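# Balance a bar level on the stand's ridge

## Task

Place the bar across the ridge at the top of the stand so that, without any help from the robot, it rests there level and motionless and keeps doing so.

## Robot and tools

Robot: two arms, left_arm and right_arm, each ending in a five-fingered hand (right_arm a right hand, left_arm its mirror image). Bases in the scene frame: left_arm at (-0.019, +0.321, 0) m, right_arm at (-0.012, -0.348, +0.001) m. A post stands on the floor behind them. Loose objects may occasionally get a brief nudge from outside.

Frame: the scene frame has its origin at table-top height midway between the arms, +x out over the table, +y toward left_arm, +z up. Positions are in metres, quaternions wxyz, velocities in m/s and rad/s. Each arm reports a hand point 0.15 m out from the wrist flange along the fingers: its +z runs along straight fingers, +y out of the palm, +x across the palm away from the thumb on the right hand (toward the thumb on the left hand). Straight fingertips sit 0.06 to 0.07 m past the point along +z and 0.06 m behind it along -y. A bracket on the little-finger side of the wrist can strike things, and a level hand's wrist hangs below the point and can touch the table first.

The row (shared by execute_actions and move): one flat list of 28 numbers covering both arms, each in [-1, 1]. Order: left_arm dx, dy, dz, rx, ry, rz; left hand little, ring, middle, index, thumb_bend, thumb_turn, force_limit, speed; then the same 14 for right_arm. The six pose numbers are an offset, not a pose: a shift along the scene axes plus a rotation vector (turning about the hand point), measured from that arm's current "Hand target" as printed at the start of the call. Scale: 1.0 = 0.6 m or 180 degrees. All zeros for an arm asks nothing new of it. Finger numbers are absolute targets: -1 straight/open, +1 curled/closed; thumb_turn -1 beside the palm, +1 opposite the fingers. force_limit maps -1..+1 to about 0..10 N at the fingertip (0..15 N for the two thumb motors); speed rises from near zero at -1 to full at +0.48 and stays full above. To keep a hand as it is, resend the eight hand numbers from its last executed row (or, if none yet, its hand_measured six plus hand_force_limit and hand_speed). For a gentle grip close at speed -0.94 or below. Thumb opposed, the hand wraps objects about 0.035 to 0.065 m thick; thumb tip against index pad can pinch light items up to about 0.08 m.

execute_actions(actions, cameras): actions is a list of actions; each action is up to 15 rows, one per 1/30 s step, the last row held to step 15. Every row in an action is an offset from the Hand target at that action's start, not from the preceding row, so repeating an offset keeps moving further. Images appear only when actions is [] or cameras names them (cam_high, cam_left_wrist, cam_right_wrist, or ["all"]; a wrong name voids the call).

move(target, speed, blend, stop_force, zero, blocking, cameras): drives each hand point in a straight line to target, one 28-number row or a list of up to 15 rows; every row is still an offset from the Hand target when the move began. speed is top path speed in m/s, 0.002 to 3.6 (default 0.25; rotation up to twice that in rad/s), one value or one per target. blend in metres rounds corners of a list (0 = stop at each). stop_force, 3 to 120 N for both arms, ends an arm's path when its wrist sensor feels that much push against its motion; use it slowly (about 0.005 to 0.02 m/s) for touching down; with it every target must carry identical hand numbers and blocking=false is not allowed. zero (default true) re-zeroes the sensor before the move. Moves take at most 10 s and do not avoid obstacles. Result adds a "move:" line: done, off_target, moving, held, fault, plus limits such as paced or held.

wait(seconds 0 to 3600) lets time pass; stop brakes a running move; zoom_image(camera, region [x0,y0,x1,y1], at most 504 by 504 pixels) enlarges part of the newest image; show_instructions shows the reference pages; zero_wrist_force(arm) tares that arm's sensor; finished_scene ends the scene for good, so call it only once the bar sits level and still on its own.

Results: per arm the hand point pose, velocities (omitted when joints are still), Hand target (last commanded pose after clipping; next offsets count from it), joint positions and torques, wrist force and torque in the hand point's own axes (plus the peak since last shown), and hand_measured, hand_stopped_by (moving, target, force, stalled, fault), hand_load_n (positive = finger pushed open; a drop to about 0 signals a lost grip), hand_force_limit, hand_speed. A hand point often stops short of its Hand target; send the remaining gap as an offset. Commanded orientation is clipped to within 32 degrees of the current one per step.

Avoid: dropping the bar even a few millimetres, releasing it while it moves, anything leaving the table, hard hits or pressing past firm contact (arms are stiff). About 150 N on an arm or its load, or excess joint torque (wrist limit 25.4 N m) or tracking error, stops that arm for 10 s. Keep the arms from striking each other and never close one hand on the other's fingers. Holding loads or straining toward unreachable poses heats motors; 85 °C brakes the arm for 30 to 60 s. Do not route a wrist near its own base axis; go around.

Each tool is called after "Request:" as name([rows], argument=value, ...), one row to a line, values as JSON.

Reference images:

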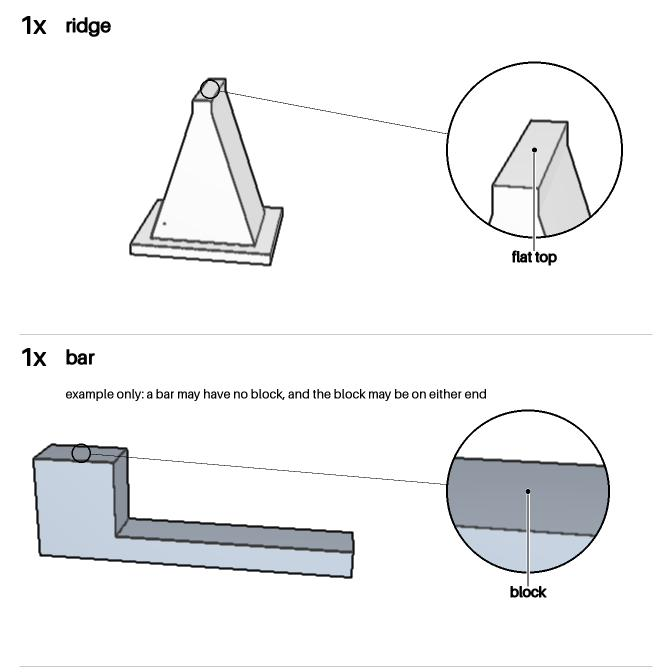

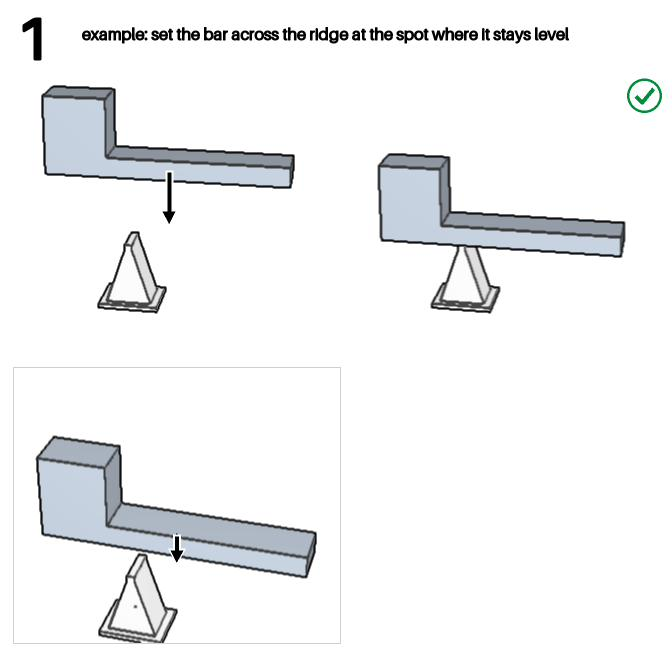

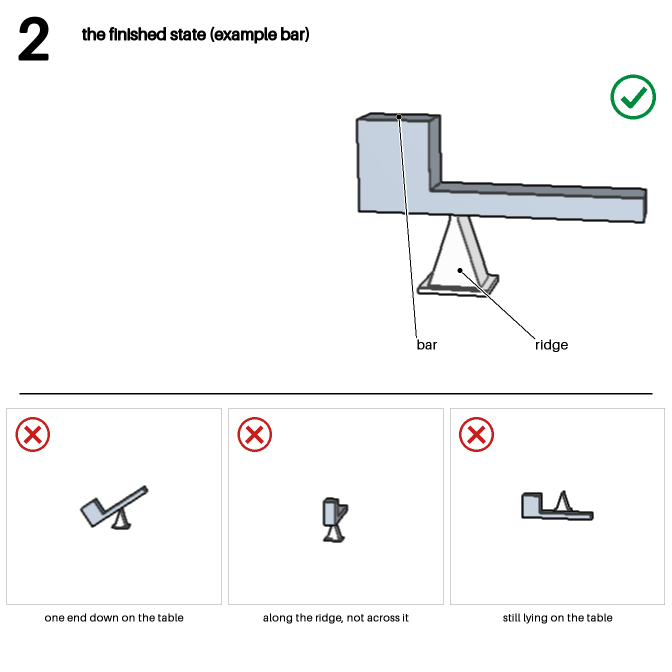

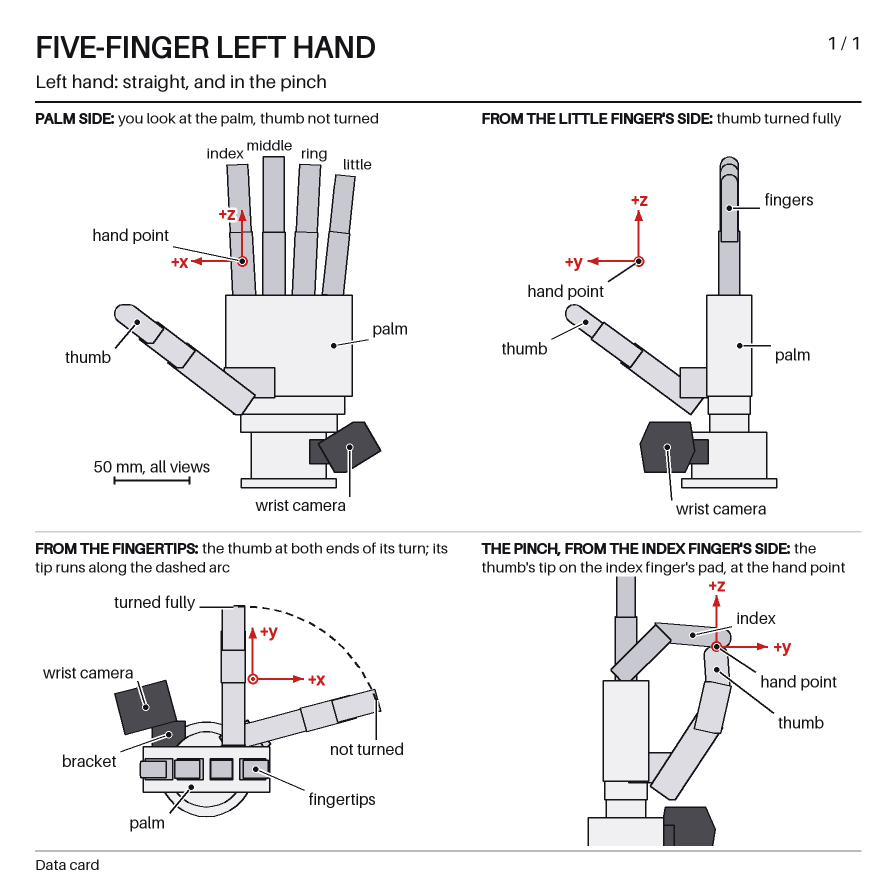

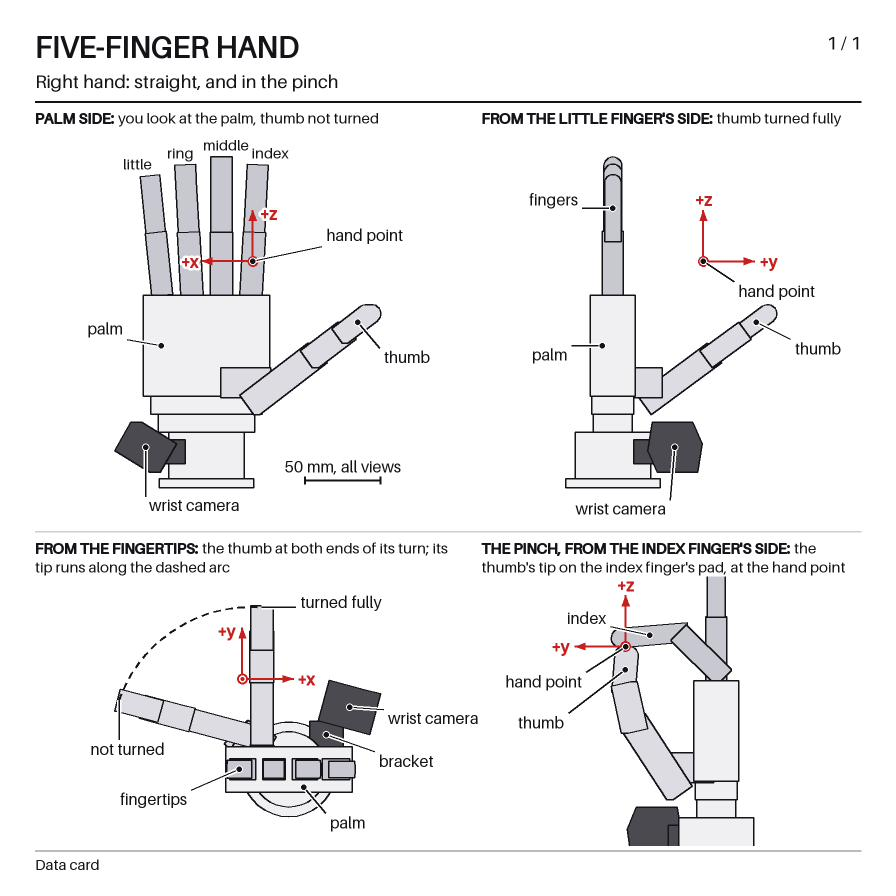

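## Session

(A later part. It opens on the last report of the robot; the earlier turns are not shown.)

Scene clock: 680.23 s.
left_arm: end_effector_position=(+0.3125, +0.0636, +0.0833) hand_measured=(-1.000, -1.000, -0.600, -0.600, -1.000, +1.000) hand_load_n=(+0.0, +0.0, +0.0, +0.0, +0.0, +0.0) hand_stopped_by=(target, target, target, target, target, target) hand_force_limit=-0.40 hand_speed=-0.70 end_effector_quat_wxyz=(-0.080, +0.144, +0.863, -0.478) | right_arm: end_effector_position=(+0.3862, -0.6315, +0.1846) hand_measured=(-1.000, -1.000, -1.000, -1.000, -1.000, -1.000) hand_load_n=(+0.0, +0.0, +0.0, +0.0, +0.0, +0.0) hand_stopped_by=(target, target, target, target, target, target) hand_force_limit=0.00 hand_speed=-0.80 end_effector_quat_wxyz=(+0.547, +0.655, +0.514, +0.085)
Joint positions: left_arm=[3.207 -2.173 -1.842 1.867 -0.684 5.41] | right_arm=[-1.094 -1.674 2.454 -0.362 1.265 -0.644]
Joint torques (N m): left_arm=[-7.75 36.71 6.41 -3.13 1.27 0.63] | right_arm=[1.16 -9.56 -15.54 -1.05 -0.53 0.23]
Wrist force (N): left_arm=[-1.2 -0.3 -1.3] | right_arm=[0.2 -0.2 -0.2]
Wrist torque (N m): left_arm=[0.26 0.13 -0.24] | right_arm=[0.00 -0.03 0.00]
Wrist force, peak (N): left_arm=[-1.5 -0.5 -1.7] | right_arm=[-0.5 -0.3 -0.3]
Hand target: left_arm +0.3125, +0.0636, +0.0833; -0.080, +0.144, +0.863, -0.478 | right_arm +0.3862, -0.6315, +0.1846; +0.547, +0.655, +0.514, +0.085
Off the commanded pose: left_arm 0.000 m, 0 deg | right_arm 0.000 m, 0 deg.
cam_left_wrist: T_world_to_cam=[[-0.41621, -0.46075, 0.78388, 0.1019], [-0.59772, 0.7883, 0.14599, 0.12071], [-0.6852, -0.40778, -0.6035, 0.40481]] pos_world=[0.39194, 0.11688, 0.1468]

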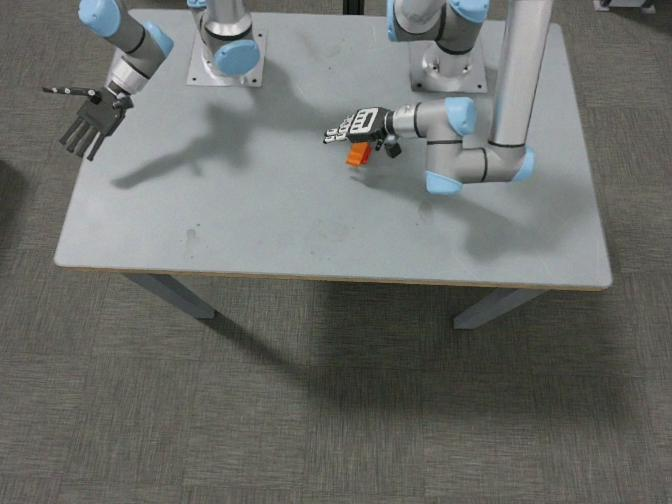

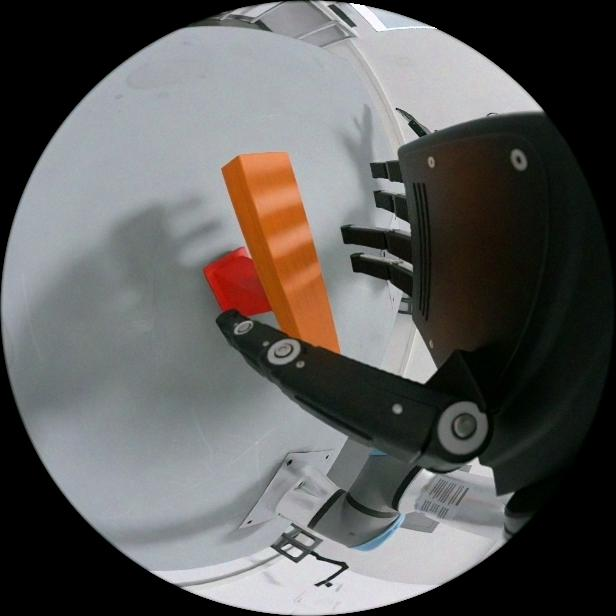

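Request:
move([
  [0, 0, 0.0667, 0, 0, 0, -1, -1, -0.6, -0.6, -1.0, 1, -0.4, -0.7, 0, 0, 0, 0, 0, 0, -1, -1, -1, -1, -1, -1, 0, -0.8],
  [0, 0.08, 0.25, 0, 0, 0, -1, -1, -0.6, -0.6, -1.0, 1, -0.4, -0.7, 0, 0, 0, 0, 0, 0, -1, -1, -1, -1, -1, -1, 0, -0.8],
], speed=[0.04, 0.15], blend=[0.02, 0], cameras=["cam_high", "cam_left_wrist"])

Request:
zoom_image(camera="cam_high", region=[340, 110, 390, 170])

Request:
zoom_image(camera="cam_left_wrist", region=[130, 130, 380, 380])

Scene clock: 699.23 s.
left_arm: end_effector_position=(+0.3126, +0.1116, +0.2332) hand_measured=(-1.000, -1.000, -0.600, -0.600, -1.000, +1.000) hand_load_n=(+0.0, +0.0, +0.0, +0.0, +0.0, +0.0) hand_stopped_by=(target, target, target, target, target, target) hand_force_limit=-0.40 hand_speed=-0.70 end_effector_quat_wxyz=(-0.080, +0.144, +0.863, -0.478) | right_arm: end_effector_position=(+0.3862, -0.6315, +0.1846) hand_measured=(-1.000, -1.000, -1.000, -1.000, -1.000, -1.000) hand_load_n=(+0.0, +0.5, +0.5, +0.0, +0.0, +0.0) hand_stopped_by=(target, target, target, target, target, target) hand_force_limit=0.00 hand_speed=-0.80 end_effector_quat_wxyz=(+0.547, +0.655, +0.514, +0.085)
Joint positions: left_arm=[3.325 -1.92 -1.782 1.446 -0.754 5.554] | right_arm=[-1.094 -1.674 2.454 -0.362 1.265 -0.644]
Joint torques (N m): left_arm=[-9.17 30.73 9.14 -3.54 2.05 -2.02] | right_arm=[0.43 -9.12 -15.82 -1.17 -0.72 0.17]
Wrist force (N): left_arm=[-0.9 -0.2 -1.4] | right_arm=[-0.1 0.3 0.0]
Wrist torque (N m): left_arm=[0.23 0.07 -0.01] | right_arm=[0.04 0.01 0.00]
Wrist force, peak (N): left_arm=[-0.8 -0.9 -2.7] | right_arm=[0.4 -0.4 -0.4]
Hand target: left_arm +0.3125, +0.1116, +0.2333; -0.080, +0.144, +0.863, -0.478 | right_arm +0.3862, -0.6315, +0.1846; +0.547, +0.655, +0.514, +0.085
Off the commanded pose: left_arm 0.000 m, 0 deg | right_arm 0.000 m, 0 deg.
move: done
cam_left_wrist: T_world_to_cam=[[-0.41628, -0.46076, 0.78385, 0.00648], [-0.59781, 0.78826, 0.14586, 0.06105], [-0.68508, -0.40787, -0.60358, 0.5149]] pos_world=[0.39194, 0.16487, 0.2968]

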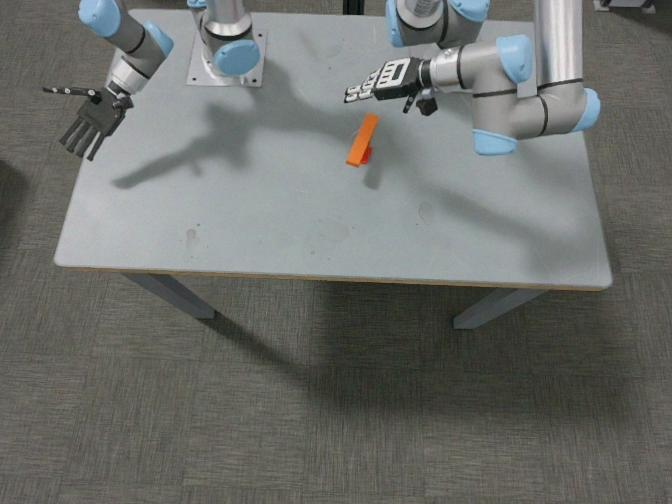

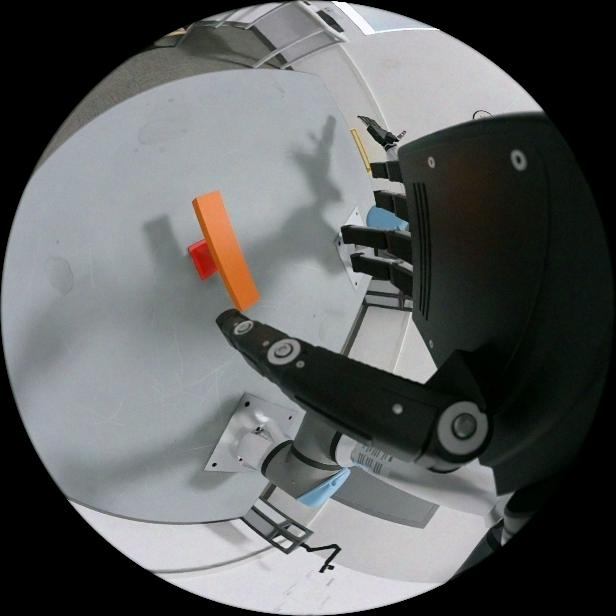

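Scaled by 8.400 from the camera's image (finer frame: 960x720).

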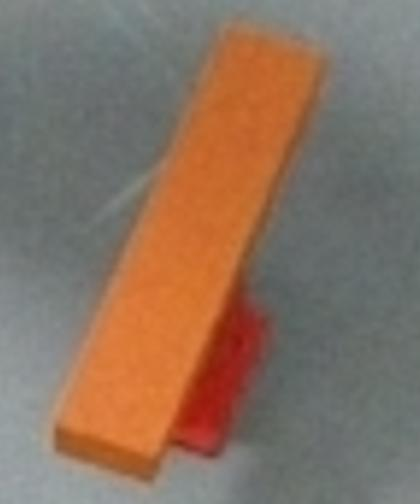

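Scaled by 2.016 from the camera's image (finer frame: 880x880).

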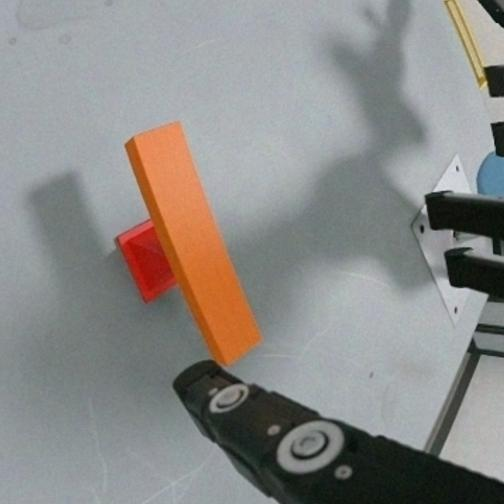

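Request:
wait(seconds=1, cameras=["cam_high"])

Request:
zoom_image(camera="cam_high", region=[340, 110, 390, 170])

Scene clock: 734.20 s.
left_arm: end_effector_position=(+0.3125, +0.1116, +0.2333) hand_measured=(-1.000, -1.000, -0.600, -0.600, -1.000, +1.000) hand_load_n=(+0.0, +0.0, +0.0, -0.5, +0.0, +0.0) hand_stopped_by=(target, target, target, target, target, target) hand_force_limit=-0.40 hand_speed=-0.70 end_effector_quat_wxyz=(-0.080, +0.144, +0.863, -0.478) | right_arm: end_effector_position=(+0.3862, -0.6315, +0.1846) hand_measured=(-1.000, -1.000, -1.000, -1.000, -1.000, -1.000) hand_load_n=(+0.0, +0.0, +0.0, +0.0, +0.0, +0.0) hand_stopped_by=(target, target, target, target, target, target) hand_force_limit=0.00 hand_speed=-0.80 end_effector_quat_wxyz=(+0.547, +0.655, +0.514, +0.085)
Joint positions: left_arm=[3.325 -1.92 -1.782 1.446 -0.754 5.554] | right_arm=[-1.094 -1.674 2.454 -0.362 1.265 -0.644]
Joint torques (N m): left_arm=[-10.84 33.51 7.72 -4.62 0.06 1.58] | right_arm=[-0.61 -9.82 -15.56 -1.16 -0.54 0.25]
Wrist force (N): left_arm=[-0.8 -0.2 -1.7] | right_arm=[-0.2 -0.1 -0.2]
Wrist torque (N m): left_arm=[0.24 0.06 -0.01] | right_arm=[0.00 0.03 -0.02]
Wrist force, peak (N): left_arm=[-1.3 -0.4 -1.6] | right_arm=[0.0 -0.6 -0.1]
Hand target: left_arm +0.3125, +0.1116, +0.2333; -0.080, +0.144, +0.863, -0.478 | right_arm +0.3862, -0.6315, +0.1846; +0.547, +0.655, +0.514, +0.085
Off the commanded pose: left_arm 0.000 m, 0 deg | right_arm 0.000 m, 0 deg.
wait: 1.00 s; at rest from the start

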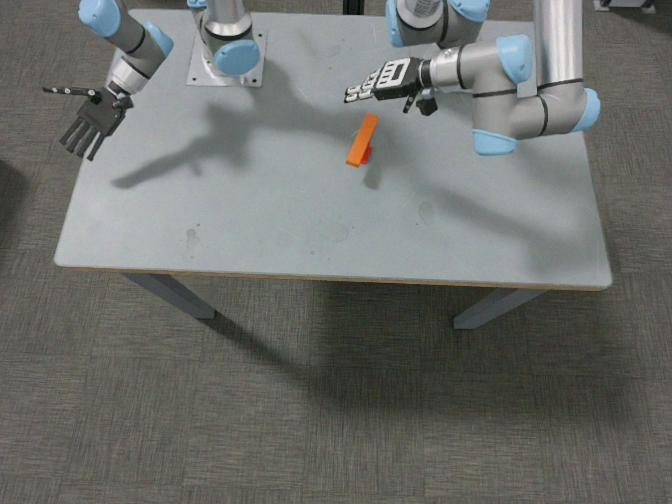

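Scaled by 8.400 from the camera's image (finer frame: 960x720).

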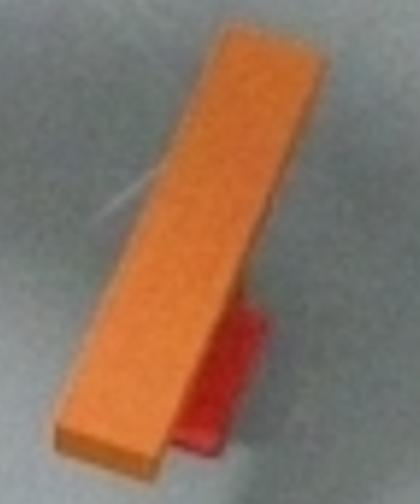

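Stable and level after 35 s.

Request:
finished_scene()

The scene is finished: the task was done.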